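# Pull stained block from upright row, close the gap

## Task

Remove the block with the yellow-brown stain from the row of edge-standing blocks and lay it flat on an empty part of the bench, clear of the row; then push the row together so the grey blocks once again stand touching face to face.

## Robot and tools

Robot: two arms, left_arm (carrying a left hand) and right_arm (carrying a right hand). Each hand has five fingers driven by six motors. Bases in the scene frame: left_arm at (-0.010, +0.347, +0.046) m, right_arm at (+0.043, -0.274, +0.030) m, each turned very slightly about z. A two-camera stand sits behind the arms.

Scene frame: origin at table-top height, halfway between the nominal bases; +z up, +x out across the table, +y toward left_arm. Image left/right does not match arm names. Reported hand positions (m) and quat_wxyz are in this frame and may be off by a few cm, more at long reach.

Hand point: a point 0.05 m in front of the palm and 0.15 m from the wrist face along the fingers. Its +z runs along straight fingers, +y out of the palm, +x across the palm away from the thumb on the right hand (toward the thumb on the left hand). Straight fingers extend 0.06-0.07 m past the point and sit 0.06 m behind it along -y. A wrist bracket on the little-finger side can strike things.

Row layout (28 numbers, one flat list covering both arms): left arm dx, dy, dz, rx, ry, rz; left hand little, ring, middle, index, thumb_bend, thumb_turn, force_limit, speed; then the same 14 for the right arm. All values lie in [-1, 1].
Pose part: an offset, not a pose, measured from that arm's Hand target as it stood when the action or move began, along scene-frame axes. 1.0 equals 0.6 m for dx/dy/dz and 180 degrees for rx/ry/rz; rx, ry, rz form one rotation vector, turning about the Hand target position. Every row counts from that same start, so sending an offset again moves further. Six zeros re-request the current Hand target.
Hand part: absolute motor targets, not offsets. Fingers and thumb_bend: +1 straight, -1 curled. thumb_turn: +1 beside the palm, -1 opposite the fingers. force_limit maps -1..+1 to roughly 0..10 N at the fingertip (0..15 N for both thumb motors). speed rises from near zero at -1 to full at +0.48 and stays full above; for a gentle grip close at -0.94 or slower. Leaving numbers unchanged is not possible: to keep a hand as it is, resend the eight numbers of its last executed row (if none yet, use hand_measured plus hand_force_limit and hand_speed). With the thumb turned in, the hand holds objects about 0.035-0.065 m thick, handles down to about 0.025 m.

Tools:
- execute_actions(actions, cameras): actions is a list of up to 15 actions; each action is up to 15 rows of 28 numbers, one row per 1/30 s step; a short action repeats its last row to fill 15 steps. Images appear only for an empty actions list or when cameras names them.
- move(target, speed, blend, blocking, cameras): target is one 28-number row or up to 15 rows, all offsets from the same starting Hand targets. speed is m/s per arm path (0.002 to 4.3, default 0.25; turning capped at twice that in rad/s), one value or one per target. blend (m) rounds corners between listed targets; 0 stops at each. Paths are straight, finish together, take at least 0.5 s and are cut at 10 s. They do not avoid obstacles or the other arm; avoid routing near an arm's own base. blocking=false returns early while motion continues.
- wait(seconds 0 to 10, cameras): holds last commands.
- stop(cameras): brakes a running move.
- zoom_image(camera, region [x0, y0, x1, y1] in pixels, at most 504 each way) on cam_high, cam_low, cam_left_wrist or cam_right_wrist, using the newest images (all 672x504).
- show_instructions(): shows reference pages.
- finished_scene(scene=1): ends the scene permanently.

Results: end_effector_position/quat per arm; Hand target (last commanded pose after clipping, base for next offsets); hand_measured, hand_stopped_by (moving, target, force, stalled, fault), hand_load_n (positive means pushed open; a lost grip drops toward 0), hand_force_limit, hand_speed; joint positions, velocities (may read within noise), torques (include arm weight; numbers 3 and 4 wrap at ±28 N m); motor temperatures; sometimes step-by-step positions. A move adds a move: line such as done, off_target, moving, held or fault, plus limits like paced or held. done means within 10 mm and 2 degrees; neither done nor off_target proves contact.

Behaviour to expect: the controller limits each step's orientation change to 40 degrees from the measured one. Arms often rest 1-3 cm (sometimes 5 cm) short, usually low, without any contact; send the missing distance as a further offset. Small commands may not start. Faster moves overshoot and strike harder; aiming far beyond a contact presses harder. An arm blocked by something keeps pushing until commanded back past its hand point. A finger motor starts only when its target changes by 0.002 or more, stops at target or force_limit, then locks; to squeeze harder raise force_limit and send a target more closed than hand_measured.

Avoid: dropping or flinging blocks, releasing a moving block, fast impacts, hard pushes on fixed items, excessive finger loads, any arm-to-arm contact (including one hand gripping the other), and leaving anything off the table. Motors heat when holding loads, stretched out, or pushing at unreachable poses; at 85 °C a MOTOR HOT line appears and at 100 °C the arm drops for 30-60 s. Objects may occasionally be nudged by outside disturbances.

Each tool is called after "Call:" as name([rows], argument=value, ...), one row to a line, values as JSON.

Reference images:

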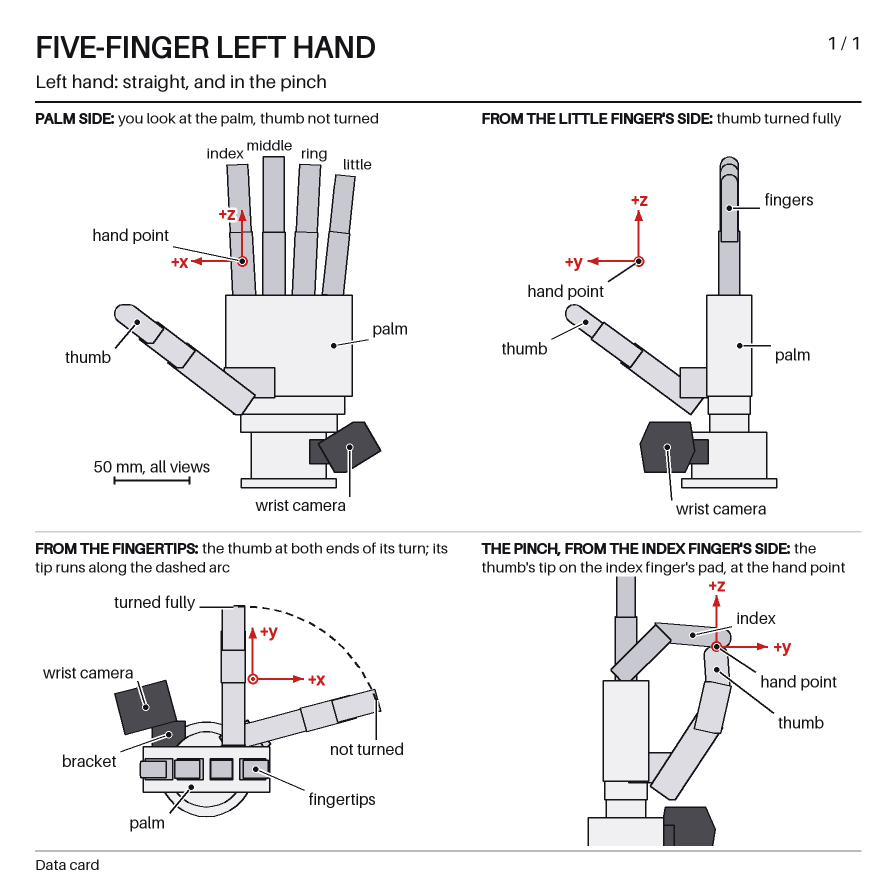

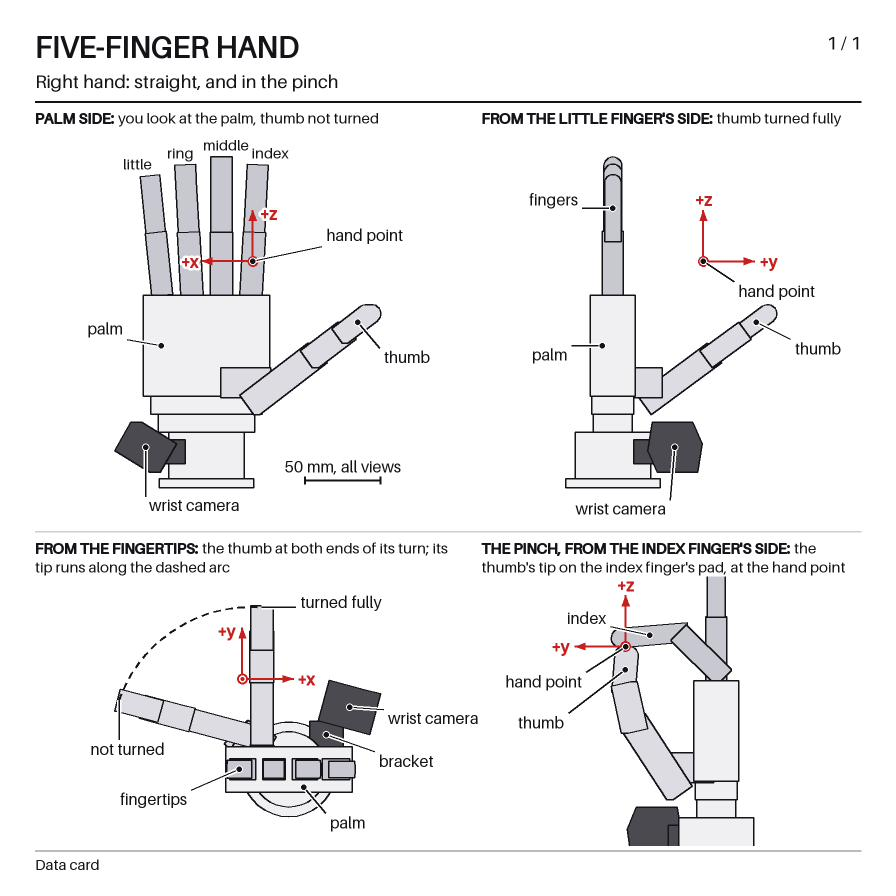

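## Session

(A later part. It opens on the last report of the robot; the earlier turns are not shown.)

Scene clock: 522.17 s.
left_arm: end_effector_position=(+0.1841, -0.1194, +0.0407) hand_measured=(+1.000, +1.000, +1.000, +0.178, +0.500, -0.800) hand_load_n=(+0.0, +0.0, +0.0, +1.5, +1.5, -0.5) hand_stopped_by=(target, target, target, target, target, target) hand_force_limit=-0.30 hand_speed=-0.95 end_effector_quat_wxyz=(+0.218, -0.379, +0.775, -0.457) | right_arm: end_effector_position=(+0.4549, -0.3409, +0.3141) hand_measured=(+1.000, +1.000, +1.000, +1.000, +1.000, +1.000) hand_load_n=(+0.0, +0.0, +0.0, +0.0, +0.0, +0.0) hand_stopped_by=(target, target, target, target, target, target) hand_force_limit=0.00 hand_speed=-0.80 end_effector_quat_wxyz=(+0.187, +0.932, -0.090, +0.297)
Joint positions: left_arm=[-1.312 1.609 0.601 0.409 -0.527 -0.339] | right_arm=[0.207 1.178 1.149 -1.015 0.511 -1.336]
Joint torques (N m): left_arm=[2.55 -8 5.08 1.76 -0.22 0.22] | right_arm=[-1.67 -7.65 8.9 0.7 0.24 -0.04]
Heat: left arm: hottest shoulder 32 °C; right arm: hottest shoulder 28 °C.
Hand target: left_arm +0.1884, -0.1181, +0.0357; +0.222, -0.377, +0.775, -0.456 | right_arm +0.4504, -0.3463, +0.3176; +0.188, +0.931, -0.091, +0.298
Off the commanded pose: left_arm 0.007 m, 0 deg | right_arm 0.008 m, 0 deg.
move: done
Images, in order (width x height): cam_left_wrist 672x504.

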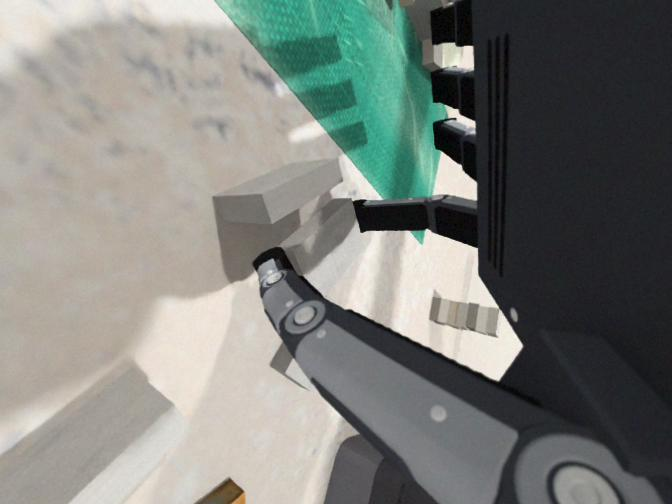

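Call:
move([
  [0.0,0.0,-0.02,0,0,0,1,1,1,0.1785,0.5,-0.8,-0.3,-0.95,0,0,0,0,0,0,1,1,1,1,1,1,0,-0.8],
], speed=0.05, cameras=["cam_left_wrist"])

Call:
zoom_image(camera="cam_left_wrist", region=[180, 150, 430, 350])

Scene clock: 525.13 s.
left_arm: end_effector_position=(+0.1840, -0.1193, +0.0283) hand_measured=(+1.000, +1.000, +1.000, +0.178, +0.500, -0.800) hand_load_n=(+0.0, +0.0, +0.0, +1.5, +1.5, -0.5) hand_stopped_by=(target, target, target, target, target, target) hand_force_limit=-0.30 hand_speed=-0.95 end_effector_quat_wxyz=(+0.219, -0.379, +0.775, -0.457) | right_arm: end_effector_position=(+0.4549, -0.3409, +0.3141) hand_measured=(+1.000, +1.000, +1.000, +1.000, +1.000, +1.000) hand_load_n=(+0.0, +0.0, +0.0, +0.0, +0.0, +0.0) hand_stopped_by=(target, target, target, target, target, target) hand_force_limit=0.00 hand_speed=-0.80 end_effector_quat_wxyz=(+0.187, +0.932, -0.090, +0.297)
Joint positions: left_arm=[-1.312 1.647 0.596 0.453 -0.527 -0.339] | right_arm=[0.207 1.178 1.149 -1.015 0.511 -1.336]
Joint torques (N m): left_arm=[2.26 -7.94 4.82 1.84 -0.2 0.17] | right_arm=[-2.2 -7.41 8.85 0.79 0.26 -0.11]
Heat: left arm: hottest shoulder 32 °C; right arm: hottest shoulder 28 °C.
Hand target: left_arm +0.1884, -0.1181, +0.0237; +0.222, -0.377, +0.775, -0.456 | right_arm +0.4504, -0.3463, +0.3176; +0.188, +0.931, -0.091, +0.298
Off the commanded pose: left_arm 0.007 m, 0 deg | right_arm 0.008 m, 0 deg.
move: done
Images, in order (width x height): cam_left_wrist 672x504.

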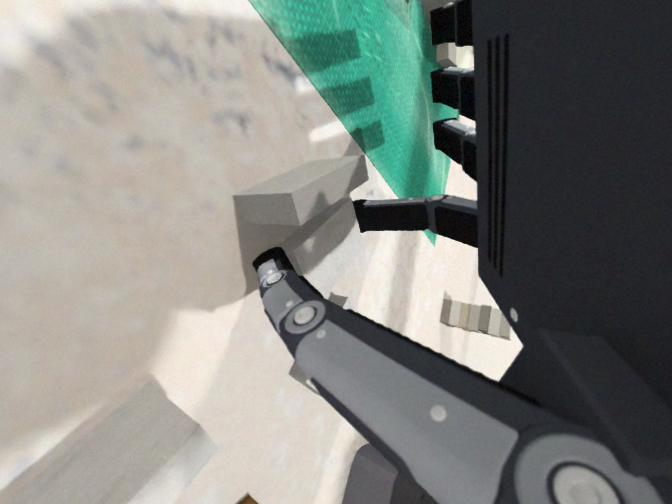

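Scaled by 2.016 from the camera's 672x504 image, which has a finer 960x720 frame.

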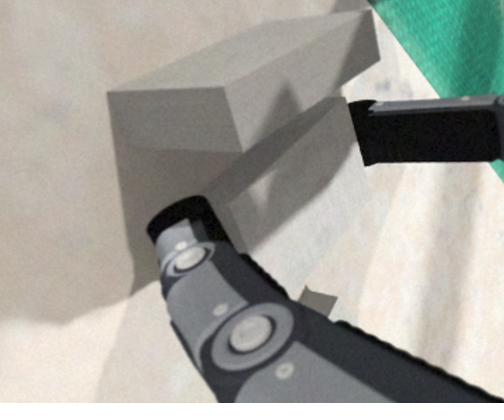

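Call:
move([
  [0.0,0.0,-0.007,0,0,0,1,1,1,0.1785,0.5,-0.8,-0.3,-0.95,0,0,0,0,0,0,1,1,1,1,1,1,0,-0.8],
], speed=0.05, cameras=["cam_left_wrist"])

Scene clock: 526.13 s.
left_arm: end_effector_position=(+0.1845, -0.1207, +0.0268) hand_measured=(+1.000, +1.000, +1.000, +0.178, +0.500, -0.800) hand_load_n=(+0.0, +0.0, +0.0, +1.5, +1.5, -0.5) hand_stopped_by=(target, target, target, target, target, target) hand_force_limit=-0.30 hand_speed=-0.95 end_effector_quat_wxyz=(+0.218, -0.378, +0.774, -0.459) | right_arm: end_effector_position=(+0.4549, -0.3409, +0.3141) hand_measured=(+1.000, +1.000, +1.000, +1.000, +1.000, +1.000) hand_load_n=(+0.0, +0.0, +0.0, +0.5, +0.0, +0.0) hand_stopped_by=(target, target, target, target, target, target) hand_force_limit=0.00 hand_speed=-0.80 end_effector_quat_wxyz=(+0.187, +0.932, -0.090, +0.297)
Joint positions: left_arm=[-1.312 1.657 0.596 0.468 -0.527 -0.338] | right_arm=[0.207 1.178 1.149 -1.015 0.511 -1.336]
Joint torques (N m): left_arm=[2.49 -7.88 4.56 1.7 -0.23 0.22] | right_arm=[-2.08 -7.3 8.8 0.79 0.26 -0.07]
Heat: left arm: hottest shoulder 32 °C; right arm: hottest shoulder 28 °C.
Hand target: left_arm +0.1884, -0.1181, +0.0194; +0.222, -0.377, +0.775, -0.456 | right_arm +0.4504, -0.3463, +0.3176; +0.188, +0.931, -0.091, +0.298
Off the commanded pose: left_arm 0.009 m, 1 deg | right_arm 0.008 m, 0 deg.
move: done
Images, in order (width x height): cam_left_wrist 672x504.

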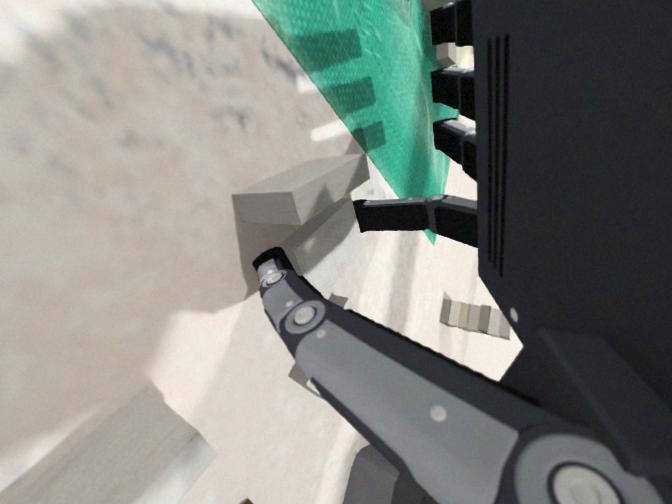

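Call:
execute_actions(actions=[])

Call:
zoom_image(camera="cam_high", region=[110, 250, 230, 350])

Call:
zoom_image(camera="cam_left_wrist", region=[180, 150, 430, 350])

Scene clock: 528.17 s.
left_arm: end_effector_position=(+0.1845, -0.1206, +0.0268) hand_measured=(+1.000, +1.000, +1.000, +0.178, +0.500, -0.800) hand_load_n=(+0.0, +0.0, +0.0, +1.5, +1.5, -1.0) hand_stopped_by=(target, target, target, target, target, target) hand_force_limit=-0.30 hand_speed=-0.95 end_effector_quat_wxyz=(+0.218, -0.378, +0.774, -0.459) | right_arm: end_effector_position=(+0.4549, -0.3409, +0.3141) hand_measured=(+1.000, +1.000, +1.000, +1.000, +1.000, +1.000) hand_load_n=(+0.5, +0.0, +0.0, +0.0, +0.0, +0.0) hand_stopped_by=(target, target, target, target, target, target) hand_force_limit=0.00 hand_speed=-0.80 end_effector_quat_wxyz=(+0.187, +0.932, -0.090, +0.297)
Joint positions: left_arm=[-1.312 1.657 0.596 0.468 -0.527 -0.338] | right_arm=[0.207 1.178 1.149 -1.015 0.511 -1.336]
Joint velocities: within noise
Joint torques (N m): left_arm=[2.96 -8 4.55 1.96 -0.21 0.18] | right_arm=[-1.61 -7.59 8.85 0.57 0.25 -0.07]
Motor temperatures (°C): left_arm=[27 32 30 24 28 25] | right_arm=[26 28 28 26 26 24]
Heat: left arm: hottest shoulder 32 °C; right arm: hottest shoulder 28 °C.
Hand target: left_arm +0.1884, -0.1181, +0.0194; +0.222, -0.377, +0.775, -0.456 | right_arm +0.4504, -0.3463, +0.3176; +0.188, +0.931, -0.091, +0.298
Off the commanded pose: left_arm 0.009 m, 1 deg | right_arm 0.008 m, 0 deg.

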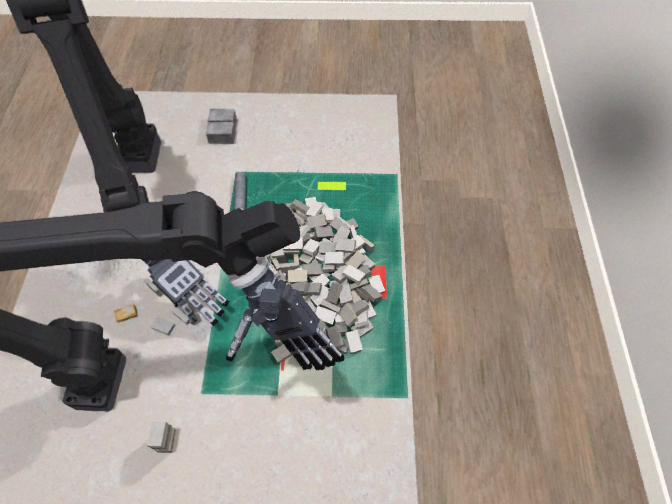

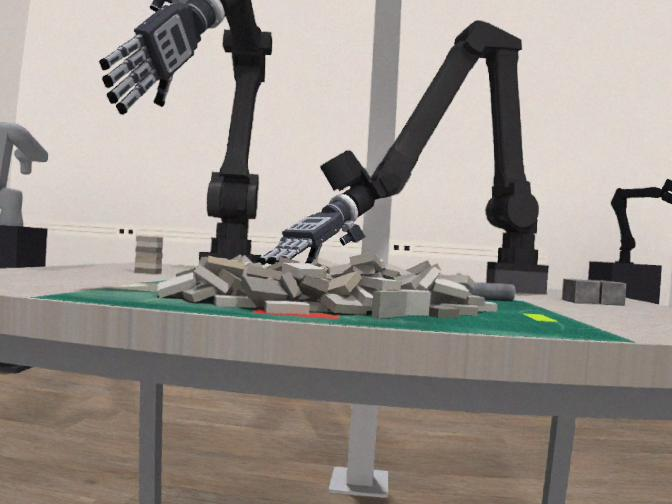

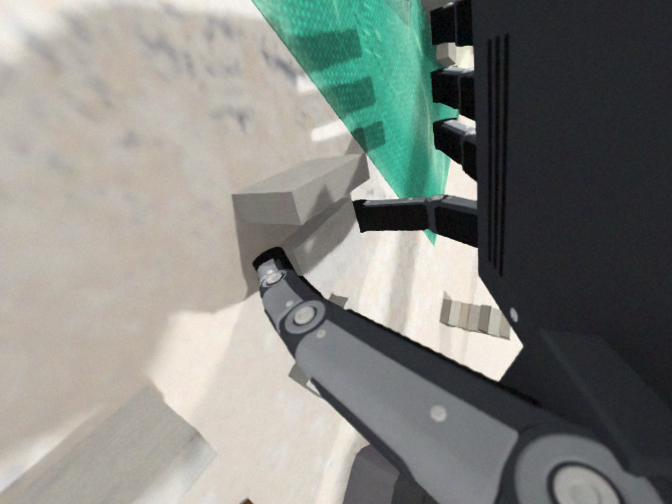

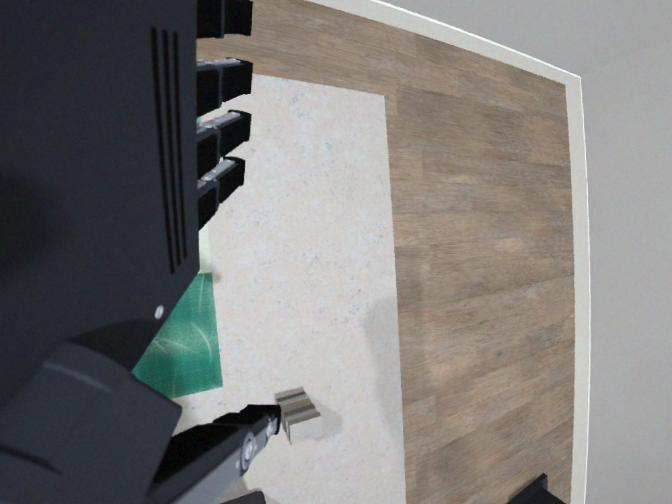

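Scaled by 4.200 from the camera's 672x504 image, which has a finer 960x720 frame.

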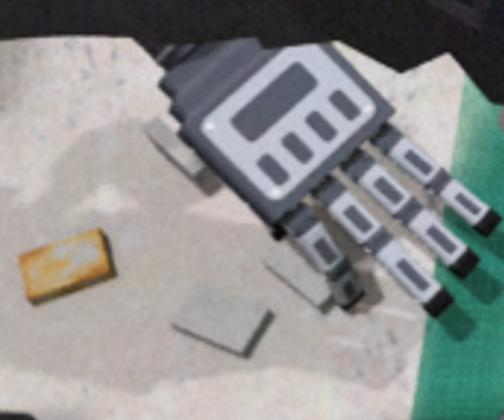

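Scaled by 2.016 from the camera's 672x504 image, which has a finer 960x720 frame.

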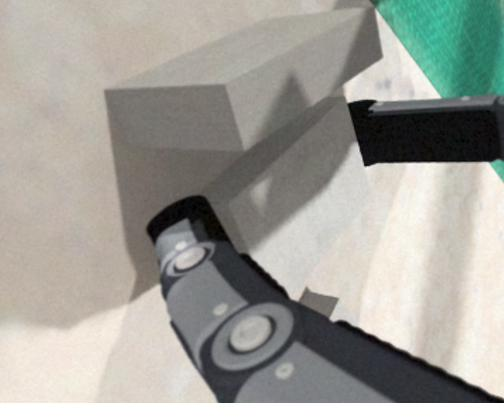

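Call:
move([
  [0,0,-0.004,0,0,0,1,1,1,0.1785,0.5,-0.8,-0.3,-0.95,0,0,0,0,0,0,1,1,1,1,1,1,0,-0.8],
], speed=0.03)

Scene clock: 529.47 s.
left_arm: end_effector_position=(+0.1848, -0.1218, +0.0268) hand_measured=(+1.000, +1.000, +1.000, +0.178, +0.500, -0.800) hand_load_n=(+0.0, +0.0, +0.0, +1.5, +1.5, -1.0) hand_stopped_by=(target, target, target, target, target, target) hand_force_limit=-0.30 hand_speed=-0.95 end_effector_quat_wxyz=(+0.218, -0.378, +0.772, -0.461) | right_arm: end_effector_position=(+0.4549, -0.3409, +0.3141) hand_measured=(+1.000, +1.000, +1.000, +1.000, +1.000, +1.000) hand_load_n=(+0.0, +0.0, +0.0, +0.0, +0.0, +0.0) hand_stopped_by=(target, target, target, target, target, target) hand_force_limit=0.00 hand_speed=-0.80 end_effector_quat_wxyz=(+0.187, +0.932, -0.090, +0.297)
Joint positions: left_arm=[-1.312 1.66 0.596 0.477 -0.527 -0.337] | right_arm=[0.207 1.178 1.149 -1.015 0.511 -1.336]
Joint torques (N m): left_arm=[2.96 -7.53 4.64 1.99 -0.21 0.19] | right_arm=[-1.2 -8.29 8.84 0.68 0.28 -0.09]
Heat: left arm: hottest shoulder 32 °C; right arm: hottest shoulder 28 °C.
Hand target: left_arm +0.1884, -0.1181, +0.0171; +0.222, -0.377, +0.775, -0.456 | right_arm +0.4504, -0.3463, +0.3176; +0.188, +0.931, -0.091, +0.298
Off the commanded pose: left_arm 0.011 m, 1 deg | right_arm 0.008 m, 0 deg.
move: off_target (left_arm)

Call:
move([
  [0,0,0,0,0,0,1,1,1,0.23,0.5,-0.8,-0.3,-0.9,0,0,0,0,0,0,1,1,1,1,1,1,0,-0.8],
  [0,0,0,0,0,0,1,1,1,0.4,0.5,-0.8,-0.3,-0.6,0,0,0,0,0,0,1,1,1,1,1,1,0,-0.8],
], speed=0.03, cameras=["cam_high","cam_left_wrist"])

Call:
zoom_image(camera="cam_left_wrist", region=[180, 150, 430, 350])

Call:
zoom_image(camera="cam_high", region=[130, 260, 230, 340])

Scene clock: 530.83 s.
left_arm: end_effector_position=(+0.1849, -0.1221, +0.0269) hand_measured=(+1.000, +1.000, +1.000, +0.400, +0.500, -0.800) hand_load_n=(+0.0, +0.0, +0.0, +0.0, +0.0, +0.0) hand_stopped_by=(target, target, target, target, target, target) hand_force_limit=-0.30 hand_speed=-0.60 end_effector_quat_wxyz=(+0.218, -0.378, +0.772, -0.462) | right_arm: end_effector_position=(+0.4549, -0.3409, +0.3141) hand_measured=(+1.000, +1.000, +1.000, +1.000, +1.000, +1.000) hand_load_n=(+0.0, +0.0, +0.0, +0.0, +0.0, +0.0) hand_stopped_by=(target, target, target, target, target, target) hand_force_limit=0.00 hand_speed=-0.80 end_effector_quat_wxyz=(+0.187, +0.932, -0.090, +0.297)
Joint positions: left_arm=[-1.312 1.661 0.596 0.48 -0.527 -0.337] | right_arm=[0.207 1.178 1.149 -1.015 0.511 -1.336]
Joint torques (N m): left_arm=[2.61 -7.47 4.67 1.65 -0.17 0.18] | right_arm=[-1.96 -7.65 8.85 0.72 0.23 -0.09]
Heat: left arm: hottest shoulder 32 °C; right arm: hottest shoulder 28 °C.
Hand target: left_arm +0.1884, -0.1181, +0.0171; +0.222, -0.377, +0.775, -0.456 | right_arm +0.4504, -0.3463, +0.3176; +0.188, +0.931, -0.091, +0.298
Off the commanded pose: left_arm 0.011 m, 1 deg | right_arm 0.008 m, 0 deg.
move: off_target (left_arm); target 2's new numbers were sent with left_arm's hand 0.011 m and 1 deg from that target
Images, in order (width x height): cam_high 672x504, cam_left_wrist 672x504.

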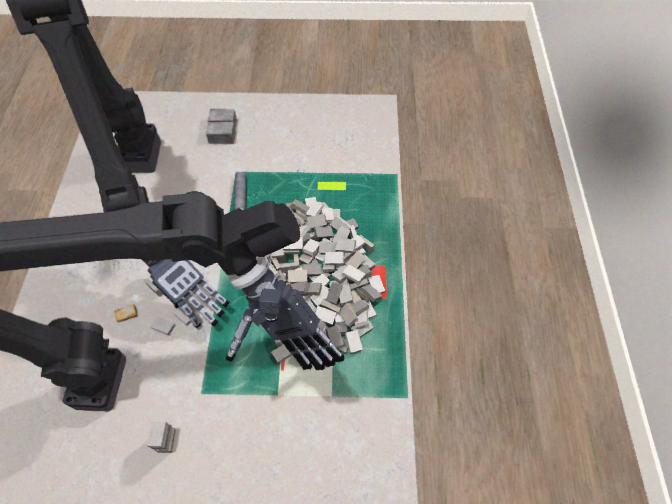

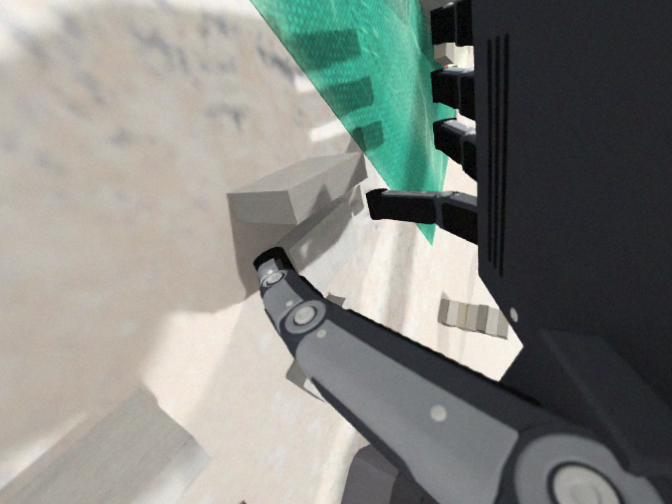

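Scaled by 2.016 from the camera's 672x504 image, which has a finer 960x720 frame.

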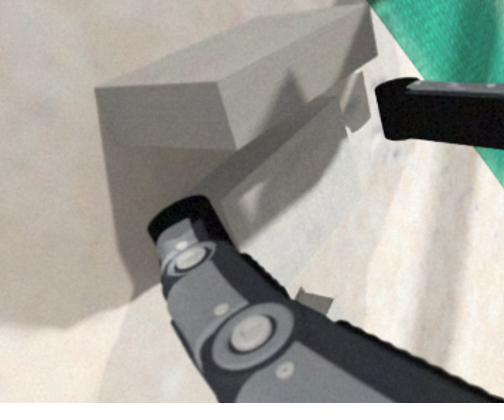

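Scaled by 5.040 from the camera's 672x504 image, which has a finer 960x720 frame.

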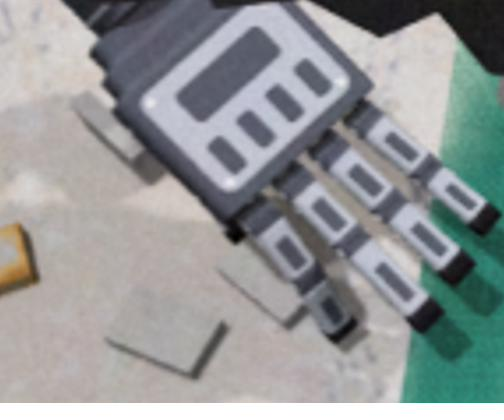

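Call:
move([
  [0,0,0.045,0,0,0,1,1,1,0.4,0.5,-0.8,-0.3,-0.6,0,0,0,0,0,0,1,1,1,1,1,1,0,-0.8],
  [-0.005,-0.0067,0.045,0,0,0,1,1,1,0.4,0.5,-0.8,-0.3,-0.6,0,0,0,0,0,0,1,1,1,1,1,1,0,-0.8],
  [-0.005,-0.0067,0.005,0,0,0,1,1,1,0.4,0.5,-0.8,-0.3,-0.6,0,0,0,0,0,0,1,1,1,1,1,1,0,-0.8],
], speed=0.05, cameras=["cam_high","cam_left_wrist"])

Call:
zoom_image(camera="cam_left_wrist", region=[180, 150, 430, 350])

Call:
zoom_image(camera="cam_high", region=[130, 260, 230, 340])

Scene clock: 533.90 s.
left_arm: end_effector_position=(+0.1854, -0.1193, +0.0265) hand_measured=(+1.000, +1.000, +1.000, +0.400, +0.500, -0.800) hand_load_n=(+0.0, +0.0, +0.0, +0.0, +0.0, +0.0) hand_stopped_by=(target, target, target, target, target, target) hand_force_limit=-0.30 hand_speed=-0.60 end_effector_quat_wxyz=(+0.222, -0.379, +0.774, -0.457) | right_arm: end_effector_position=(+0.4549, -0.3409, +0.3141) hand_measured=(+1.000, +1.000, +1.000, +1.000, +1.000, +1.000) hand_load_n=(+0.0, +0.0, +0.0, +0.0, +0.0, +0.0) hand_stopped_by=(target, target, target, target, target, target) hand_force_limit=0.00 hand_speed=-0.80 end_effector_quat_wxyz=(+0.187, +0.932, -0.090, +0.297)
Joint positions: left_arm=[-1.312 1.656 0.596 0.463 -0.534 -0.337] | right_arm=[0.207 1.178 1.149 -1.015 0.511 -1.336]
Joint torques (N m): left_arm=[1.85 -7.77 5.22 1.51 -0.32 0.11] | right_arm=[-1.38 -8 8.9 0.79 0.23 -0.08]
Heat: left arm: hottest shoulder 32 °C; right arm: hottest shoulder 28 °C.
Hand target: left_arm +0.1855, -0.1222, +0.0202; +0.222, -0.377, +0.775, -0.456 | right_arm +0.4504, -0.3463, +0.3176; +0.188, +0.931, -0.091, +0.298
Off the commanded pose: left_arm 0.007 m, 0 deg | right_arm 0.008 m, 0 deg.
move: done
Images, in order (width x height): cam_high 672x504, cam_left_wrist 672x504.

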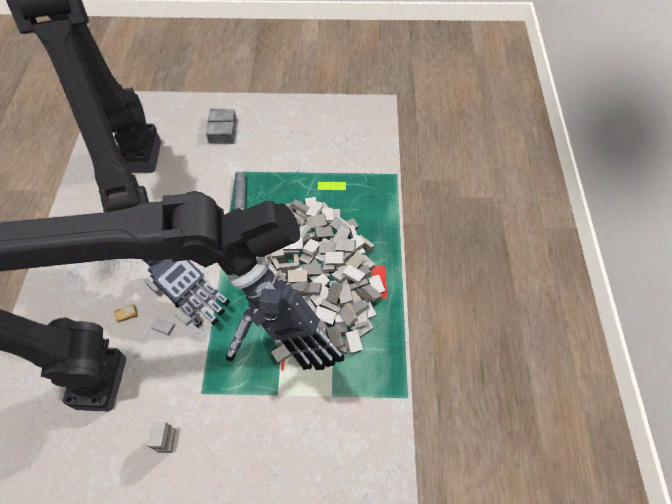

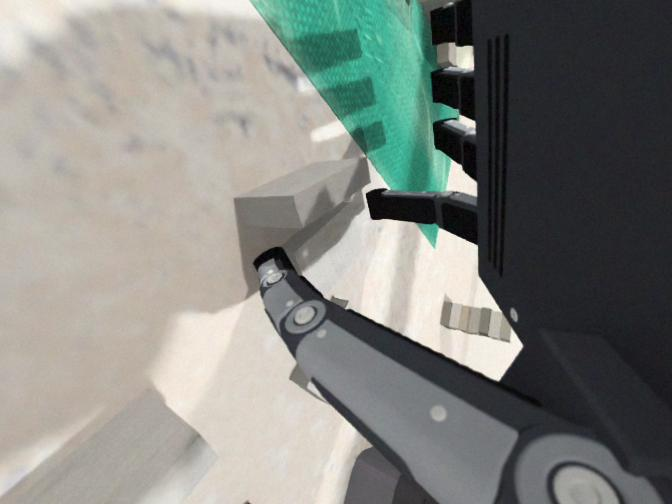

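Scaled by 2.016 from the camera's 672x504 image, which has a finer 960x720 frame.

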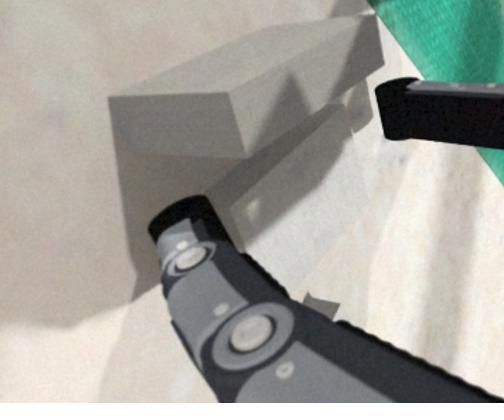

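Scaled by 5.040 from the camera's 672x504 image, which has a finer 960x720 frame.

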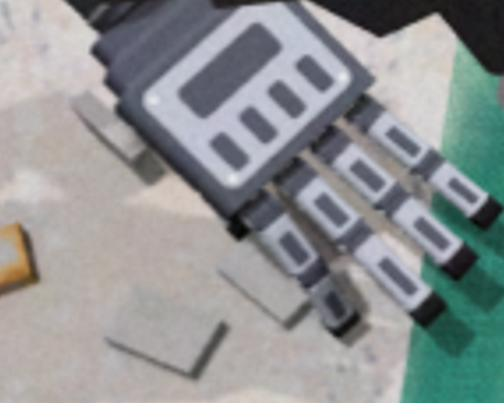

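Call:
move([
  [0,0,0.045,0,0,0,1,1,1,0.4,0.5,-0.8,-0.3,-0.6,0,0,0,0,0,0,1,1,1,1,1,1,0,-0.8],
  [-0.012,-0.018,0.045,0,0,0,1,1,1,0.4,0.5,-0.8,-0.3,-0.6,0,0,0,0,0,0,1,1,1,1,1,1,0,-0.8],
  [-0.0075,-0.0125,0.001,0,0,0,1,1,1,0.4,0.5,-0.8,-0.3,-0.6,0,0,0,0,0,0,1,1,1,1,1,1,0,-0.8],
], speed=0.05, cameras=["cam_high","cam_left_wrist"])

Call:
zoom_image(camera="cam_left_wrist", region=[180, 150, 430, 350])

Call:
zoom_image(camera="cam_high", region=[130, 260, 230, 340])

Scene clock: 537.10 s.
left_arm: end_effector_position=(+0.1785, -0.1225, +0.0262) hand_measured=(+1.000, +1.000, +1.000, +0.400, +0.500, -0.800) hand_load_n=(+0.0, -0.5, +0.0, +0.0, +0.0, -1.0) hand_stopped_by=(target, target, target, target, target, target) hand_force_limit=-0.30 hand_speed=-0.60 end_effector_quat_wxyz=(+0.224, -0.374, +0.776, -0.455) | right_arm: end_effector_position=(+0.4549, -0.3409, +0.3141) hand_measured=(+1.000, +1.000, +1.000, +1.000, +1.000, +1.000) hand_load_n=(+0.0, +0.0, +0.0, +0.0, +0.0, +0.0) hand_stopped_by=(target, target, target, target, target, target) hand_force_limit=0.00 hand_speed=-0.80 end_effector_quat_wxyz=(+0.187, +0.932, -0.090, +0.297)
Joint positions: left_arm=[-1.333 1.658 0.603 0.449 -0.551 -0.339] | right_arm=[0.207 1.178 1.149 -1.015 0.511 -1.336]
Joint torques (N m): left_arm=[2.14 -7.24 5.93 1.62 -0.21 0.03] | right_arm=[-2.02 -7.71 8.9 0.73 0.23 -0.1]
Heat: left arm: hottest shoulder 32 °C; right arm: hottest shoulder 28 °C.
Hand target: left_arm +0.1810, -0.1297, +0.0208; +0.222, -0.377, +0.775, -0.456 | right_arm +0.4504, -0.3463, +0.3176; +0.188, +0.931, -0.091, +0.298
Off the commanded pose: left_arm 0.009 m, 1 deg | right_arm 0.008 m, 0 deg.
move: done
Images, in order (width x height): cam_high 672x504, cam_left_wrist 672x504.

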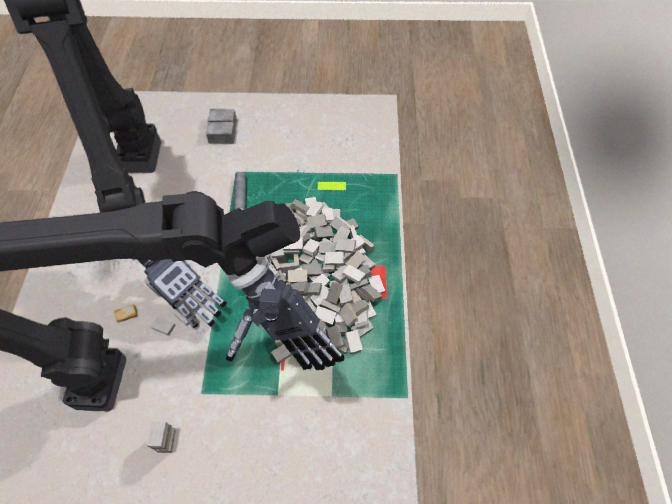

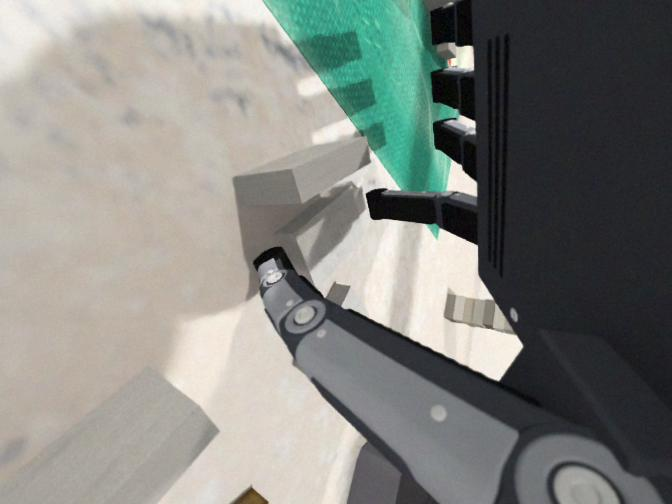

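Scaled by 2.016 from the camera's 672x504 image, which has a finer 960x720 frame.

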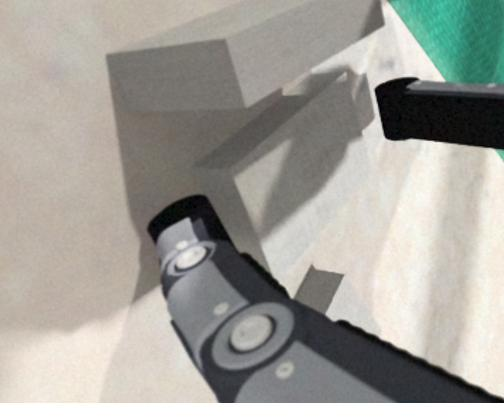

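Scaled by 5.040 from the camera's 672x504 image, which has a finer 960x720 frame.

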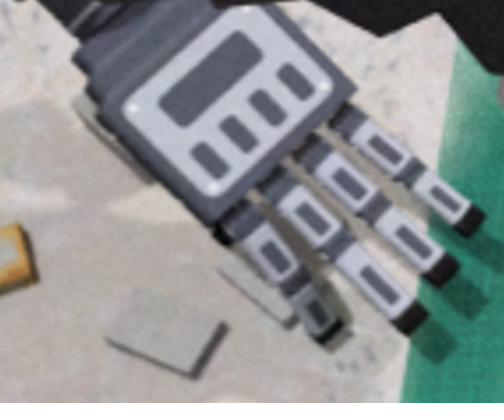

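Call:
move(target=[0,0,0,0,0,0,1,1,1,0.0,0.5,-0.8,-0.3,-0.92,0,0,0,0,0,0,1,1,1,1,1,1,0,-0.8], speed=0.03, cameras=["cam_left_wrist"])

Call:
zoom_image(camera="cam_left_wrist", region=[180, 150, 430, 350])

Scene clock: 538.80 s.
left_arm: end_effector_position=(+0.1786, -0.1230, +0.0262) hand_measured=(+1.000, +1.000, +1.000, +0.162, +0.502, -0.800) hand_load_n=(+0.0, +0.0, +0.0, +4.5, +3.5, -1.0) hand_stopped_by=(target, target, target, force, target, target) hand_force_limit=-0.30 hand_speed=-0.92 end_effector_quat_wxyz=(+0.224, -0.374, +0.776, -0.456) | right_arm: end_effector_position=(+0.4549, -0.3409, +0.3141) hand_measured=(+1.000, +1.000, +1.000, +1.000, +1.000, +1.000) hand_load_n=(+0.0, +0.0, +0.0, +0.0, +0.0, +0.0) hand_stopped_by=(target, target, target, target, target, target) hand_force_limit=0.00 hand_speed=-0.80 end_effector_quat_wxyz=(+0.187, +0.932, -0.090, +0.297)
Joint positions: left_arm=[-1.333 1.659 0.603 0.452 -0.551 -0.339] | right_arm=[0.207 1.178 1.149 -1.015 0.511 -1.336]
Joint torques (N m): left_arm=[2.2 -7.18 5.97 1.59 -0.21 0.01] | right_arm=[-1.96 -7.94 8.85 0.87 0.27 -0.1]
Heat: left arm: hottest shoulder 32 °C; right arm: hottest shoulder 28 °C.
Hand target: left_arm +0.1809, -0.1297, +0.0207; +0.222, -0.377, +0.775, -0.456 | right_arm +0.4504, -0.3463, +0.3176; +0.188, +0.931, -0.091, +0.298
Off the commanded pose: left_arm 0.009 m, 0 deg | right_arm 0.008 m, 0 deg.
move: done
Images, in order (width x height): cam_left_wrist 672x504.

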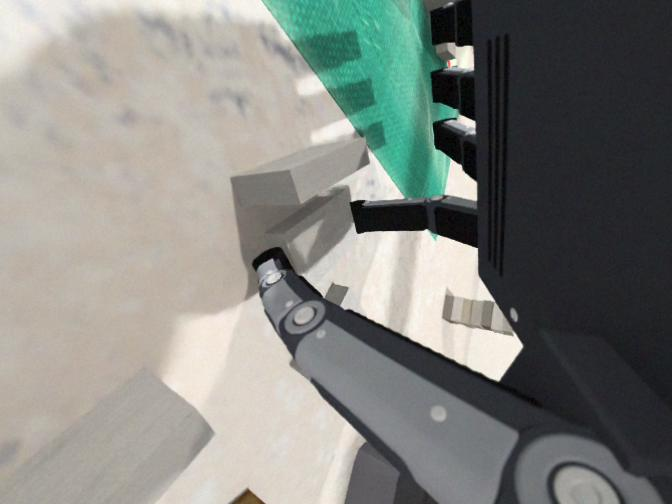

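Scaled by 2.016 from the camera's 672x504 image, which has a finer 960x720 frame.

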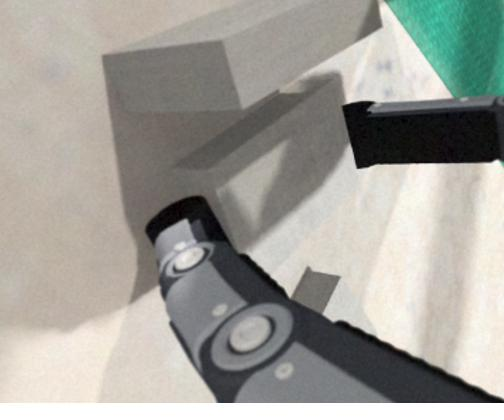

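Call:
move(target=[0.002,0,0.036,0,0,0,1,1,1,0.0,0.5,-0.8,-0.3,-0.92,0,0,0,0,0,0,1,1,1,1,1,1,0,-0.8], speed=0.04, cameras=["cam_high","cam_left_wrist"])

Call:
zoom_image(camera="cam_left_wrist", region=[180, 150, 430, 350])

Call:
zoom_image(camera="cam_high", region=[130, 260, 230, 340])

Scene clock: 540.40 s.
left_arm: end_effector_position=(+0.1767, -0.1180, +0.0267) hand_measured=(+1.000, +1.000, +1.000, +0.164, +0.502, -0.800) hand_load_n=(+0.0, -0.5, +0.0, +4.5, +3.5, -0.5) hand_stopped_by=(target, target, target, force, target, target) hand_force_limit=-0.30 hand_speed=-0.92 end_effector_quat_wxyz=(+0.225, -0.372, +0.784, -0.443) | right_arm: end_effector_position=(+0.4549, -0.3409, +0.3141) hand_measured=(+1.000, +1.000, +1.000, +1.000, +1.000, +1.000) hand_load_n=(+0.0, -0.5, +0.0, +0.0, +0.0, +0.0) hand_stopped_by=(target, target, target, target, target, target) hand_force_limit=0.00 hand_speed=-0.80 end_effector_quat_wxyz=(+0.187, +0.932, -0.090, +0.297)
Joint positions: left_arm=[-1.333 1.64 0.606 0.4 -0.548 -0.339] | right_arm=[0.207 1.178 1.149 -1.015 0.511 -1.336]
Joint torques (N m): left_arm=[2.2 -11.28 6.71 0.66 -0.2 0.02] | right_arm=[-1.38 -8.29 8.94 0.7 0.24 -0.08]
Heat: left arm: hottest shoulder 32 °C; right arm: hottest shoulder 28 °C.
Hand target: left_arm +0.1821, -0.1297, +0.0423; +0.222, -0.377, +0.775, -0.456 | right_arm +0.4504, -0.3463, +0.3176; +0.188, +0.931, -0.091, +0.298
Off the commanded pose: left_arm 0.020 m, 2 deg | right_arm 0.008 m, 0 deg.
move: off_target (left_arm)
Images, in order (width x height): cam_high 672x504, cam_left_wrist 672x504.

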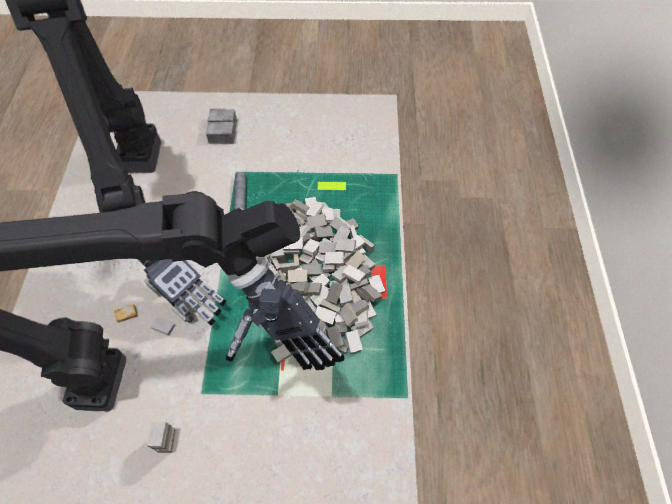

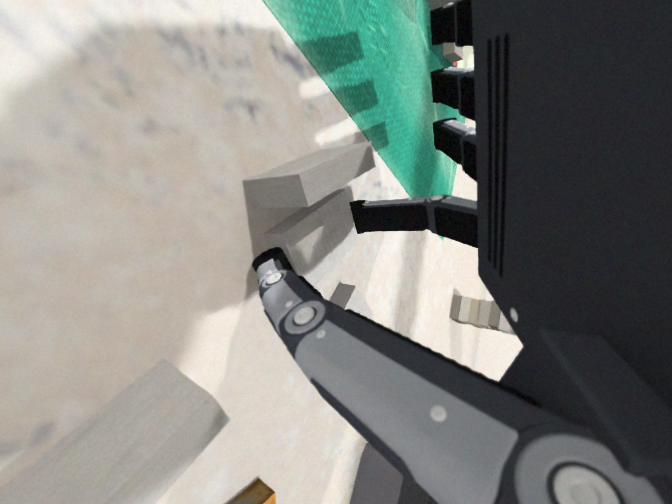

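Scaled by 2.016 from the camera's 672x504 image, which has a finer 960x720 frame.

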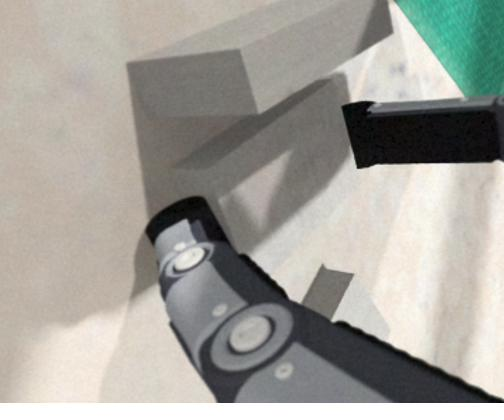

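Scaled by 5.040 from the camera's 672x504 image, which has a finer 960x720 frame.

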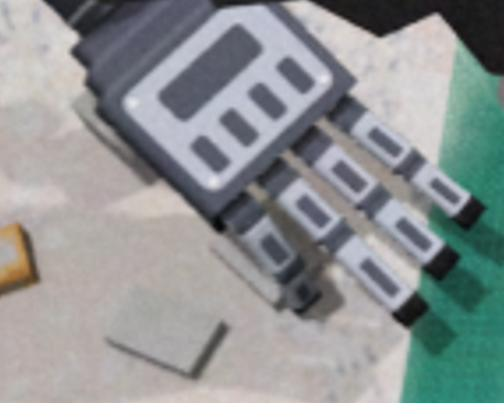

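Call:
move(target=[0.002,-0.010,0.014,0,0,0,1,1,1,0.0,0.5,-0.8,-0.3,-0.92,0,0,0,0,0,0,1,1,1,1,1,1,0,-0.8], speed=0.04, cameras=["cam_left_wrist"])

Call:
zoom_image(camera="cam_left_wrist", region=[180, 150, 430, 350])

Scene clock: 541.63 s.
left_arm: end_effector_position=(+0.1761, -0.1157, +0.0272) hand_measured=(+1.000, +1.000, +1.000, +0.164, +0.502, -0.800) hand_load_n=(+0.0, +0.0, +0.0, +4.5, +4.0, -0.5) hand_stopped_by=(target, target, target, force, target, target) hand_force_limit=-0.30 hand_speed=-0.92 end_effector_quat_wxyz=(+0.227, -0.371, +0.789, -0.434) | right_arm: end_effector_position=(+0.4549, -0.3409, +0.3141) hand_measured=(+1.000, +1.000, +1.000, +1.000, +1.000, +1.000) hand_load_n=(+0.0, +0.0, +0.0, +0.0, +0.0, +0.0) hand_stopped_by=(target, target, target, target, target, target) hand_force_limit=0.00 hand_speed=-0.80 end_effector_quat_wxyz=(+0.187, +0.932, -0.090, +0.297)
Joint positions: left_arm=[-1.333 1.629 0.613 0.362 -0.548 -0.339] | right_arm=[0.207 1.178 1.149 -1.015 0.511 -1.336]
Joint torques (N m): left_arm=[2.49 -11.22 7.58 0.92 -0.26 0.06] | right_arm=[-1.9 -7.82 8.8 0.84 0.25 -0.1]
Heat: left arm: hottest shoulder 32 °C; right arm: hottest shoulder 28 °C.
Hand target: left_arm +0.1833, -0.1356, +0.0506; +0.222, -0.377, +0.775, -0.456 | right_arm +0.4504, -0.3463, +0.3176; +0.188, +0.931, -0.091, +0.298
Off the commanded pose: left_arm 0.032 m, 3 deg | right_arm 0.008 m, 0 deg.
move: off_target (left_arm)
Images, in order (width x height): cam_left_wrist 672x504.

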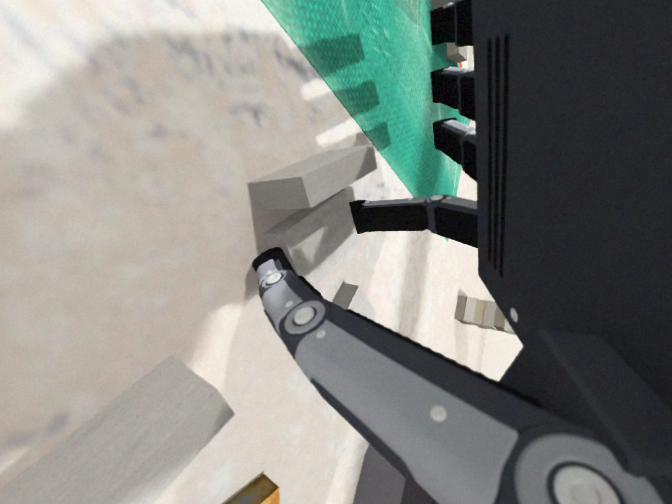

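Scaled by 2.016 from the camera's 672x504 image, which has a finer 960x720 frame.

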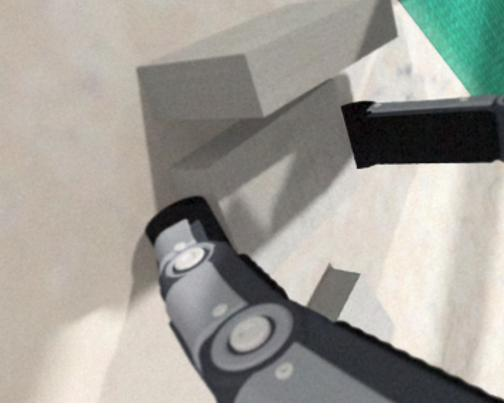

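Call:
move(target=[-0.004,-0.016,0.010,0,0,0,1,1,1,0.0,0.5,-0.8,-0.3,-0.92,0,0,0,0,0,0,1,1,1,1,1,1,0,-0.8], speed=0.04, cameras=["cam_high","cam_left_wrist"])

Call:
zoom_image(camera="cam_left_wrist", region=[180, 150, 430, 350])

Scene clock: 543.27 s.
left_arm: end_effector_position=(+0.1785, -0.1207, +0.0312) hand_measured=(+1.000, +1.000, +1.000, +0.164, +0.502, -0.800) hand_load_n=(+0.0, +0.0, +0.0, +4.5, +4.0, -0.5) hand_stopped_by=(target, target, target, force, target, target) hand_force_limit=-0.30 hand_speed=-0.92 end_effector_quat_wxyz=(+0.230, -0.372, +0.790, -0.430) | right_arm: end_effector_position=(+0.4549, -0.3409, +0.3141) hand_measured=(+1.000, +1.000, +1.000, +1.000, +1.000, +1.000) hand_load_n=(+0.0, +0.0, +0.0, +0.0, +0.0, +0.0) hand_stopped_by=(target, target, target, target, target, target) hand_force_limit=0.00 hand_speed=-0.80 end_effector_quat_wxyz=(+0.187, +0.932, -0.090, +0.297)
Joint positions: left_arm=[-1.333 1.627 0.637 0.326 -0.554 -0.339] | right_arm=[0.207 1.178 1.149 -1.015 0.511 -1.336]
Joint torques (N m): left_arm=[1.55 -11.11 8.09 0.83 -0.42 -0.03] | right_arm=[-1.38 -7.94 8.95 0.79 0.25 -0.1]
Heat: left arm: hottest shoulder 32 °C; right arm: hottest shoulder 28 °C.
Hand target: left_arm +0.1809, -0.1453, +0.0567; +0.222, -0.377, +0.775, -0.456 | right_arm +0.4504, -0.3463, +0.3176; +0.188, +0.931, -0.091, +0.298
Off the commanded pose: left_arm 0.035 m, 4 deg | right_arm 0.008 m, 0 deg.
move: off_target (left_arm)
Images, in order (width x height): cam_high 672x504, cam_left_wrist 672x504.

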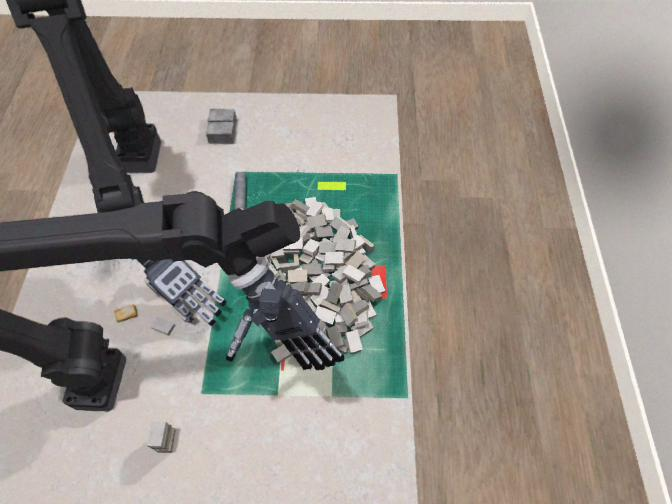

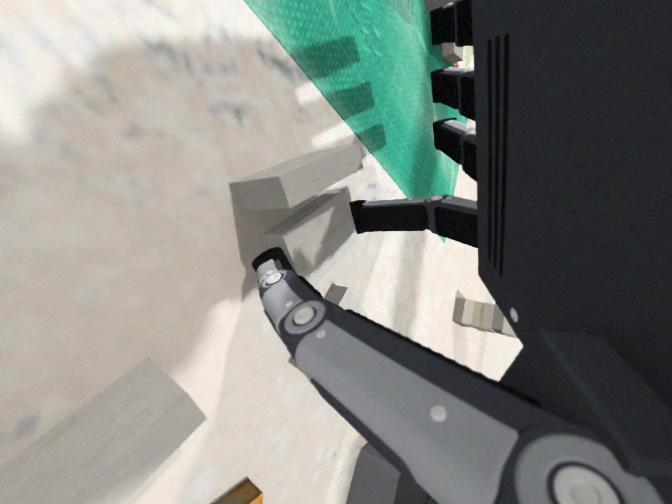

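Scaled by 2.016 from the camera's 672x504 image, which has a finer 960x720 frame.

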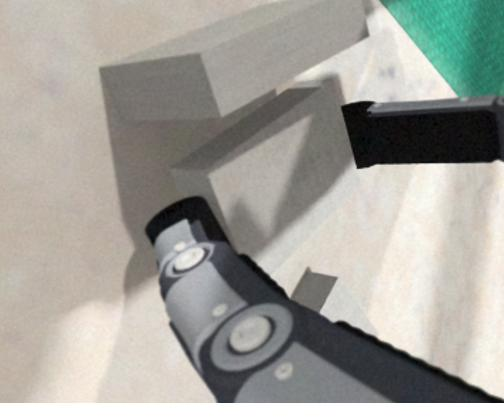

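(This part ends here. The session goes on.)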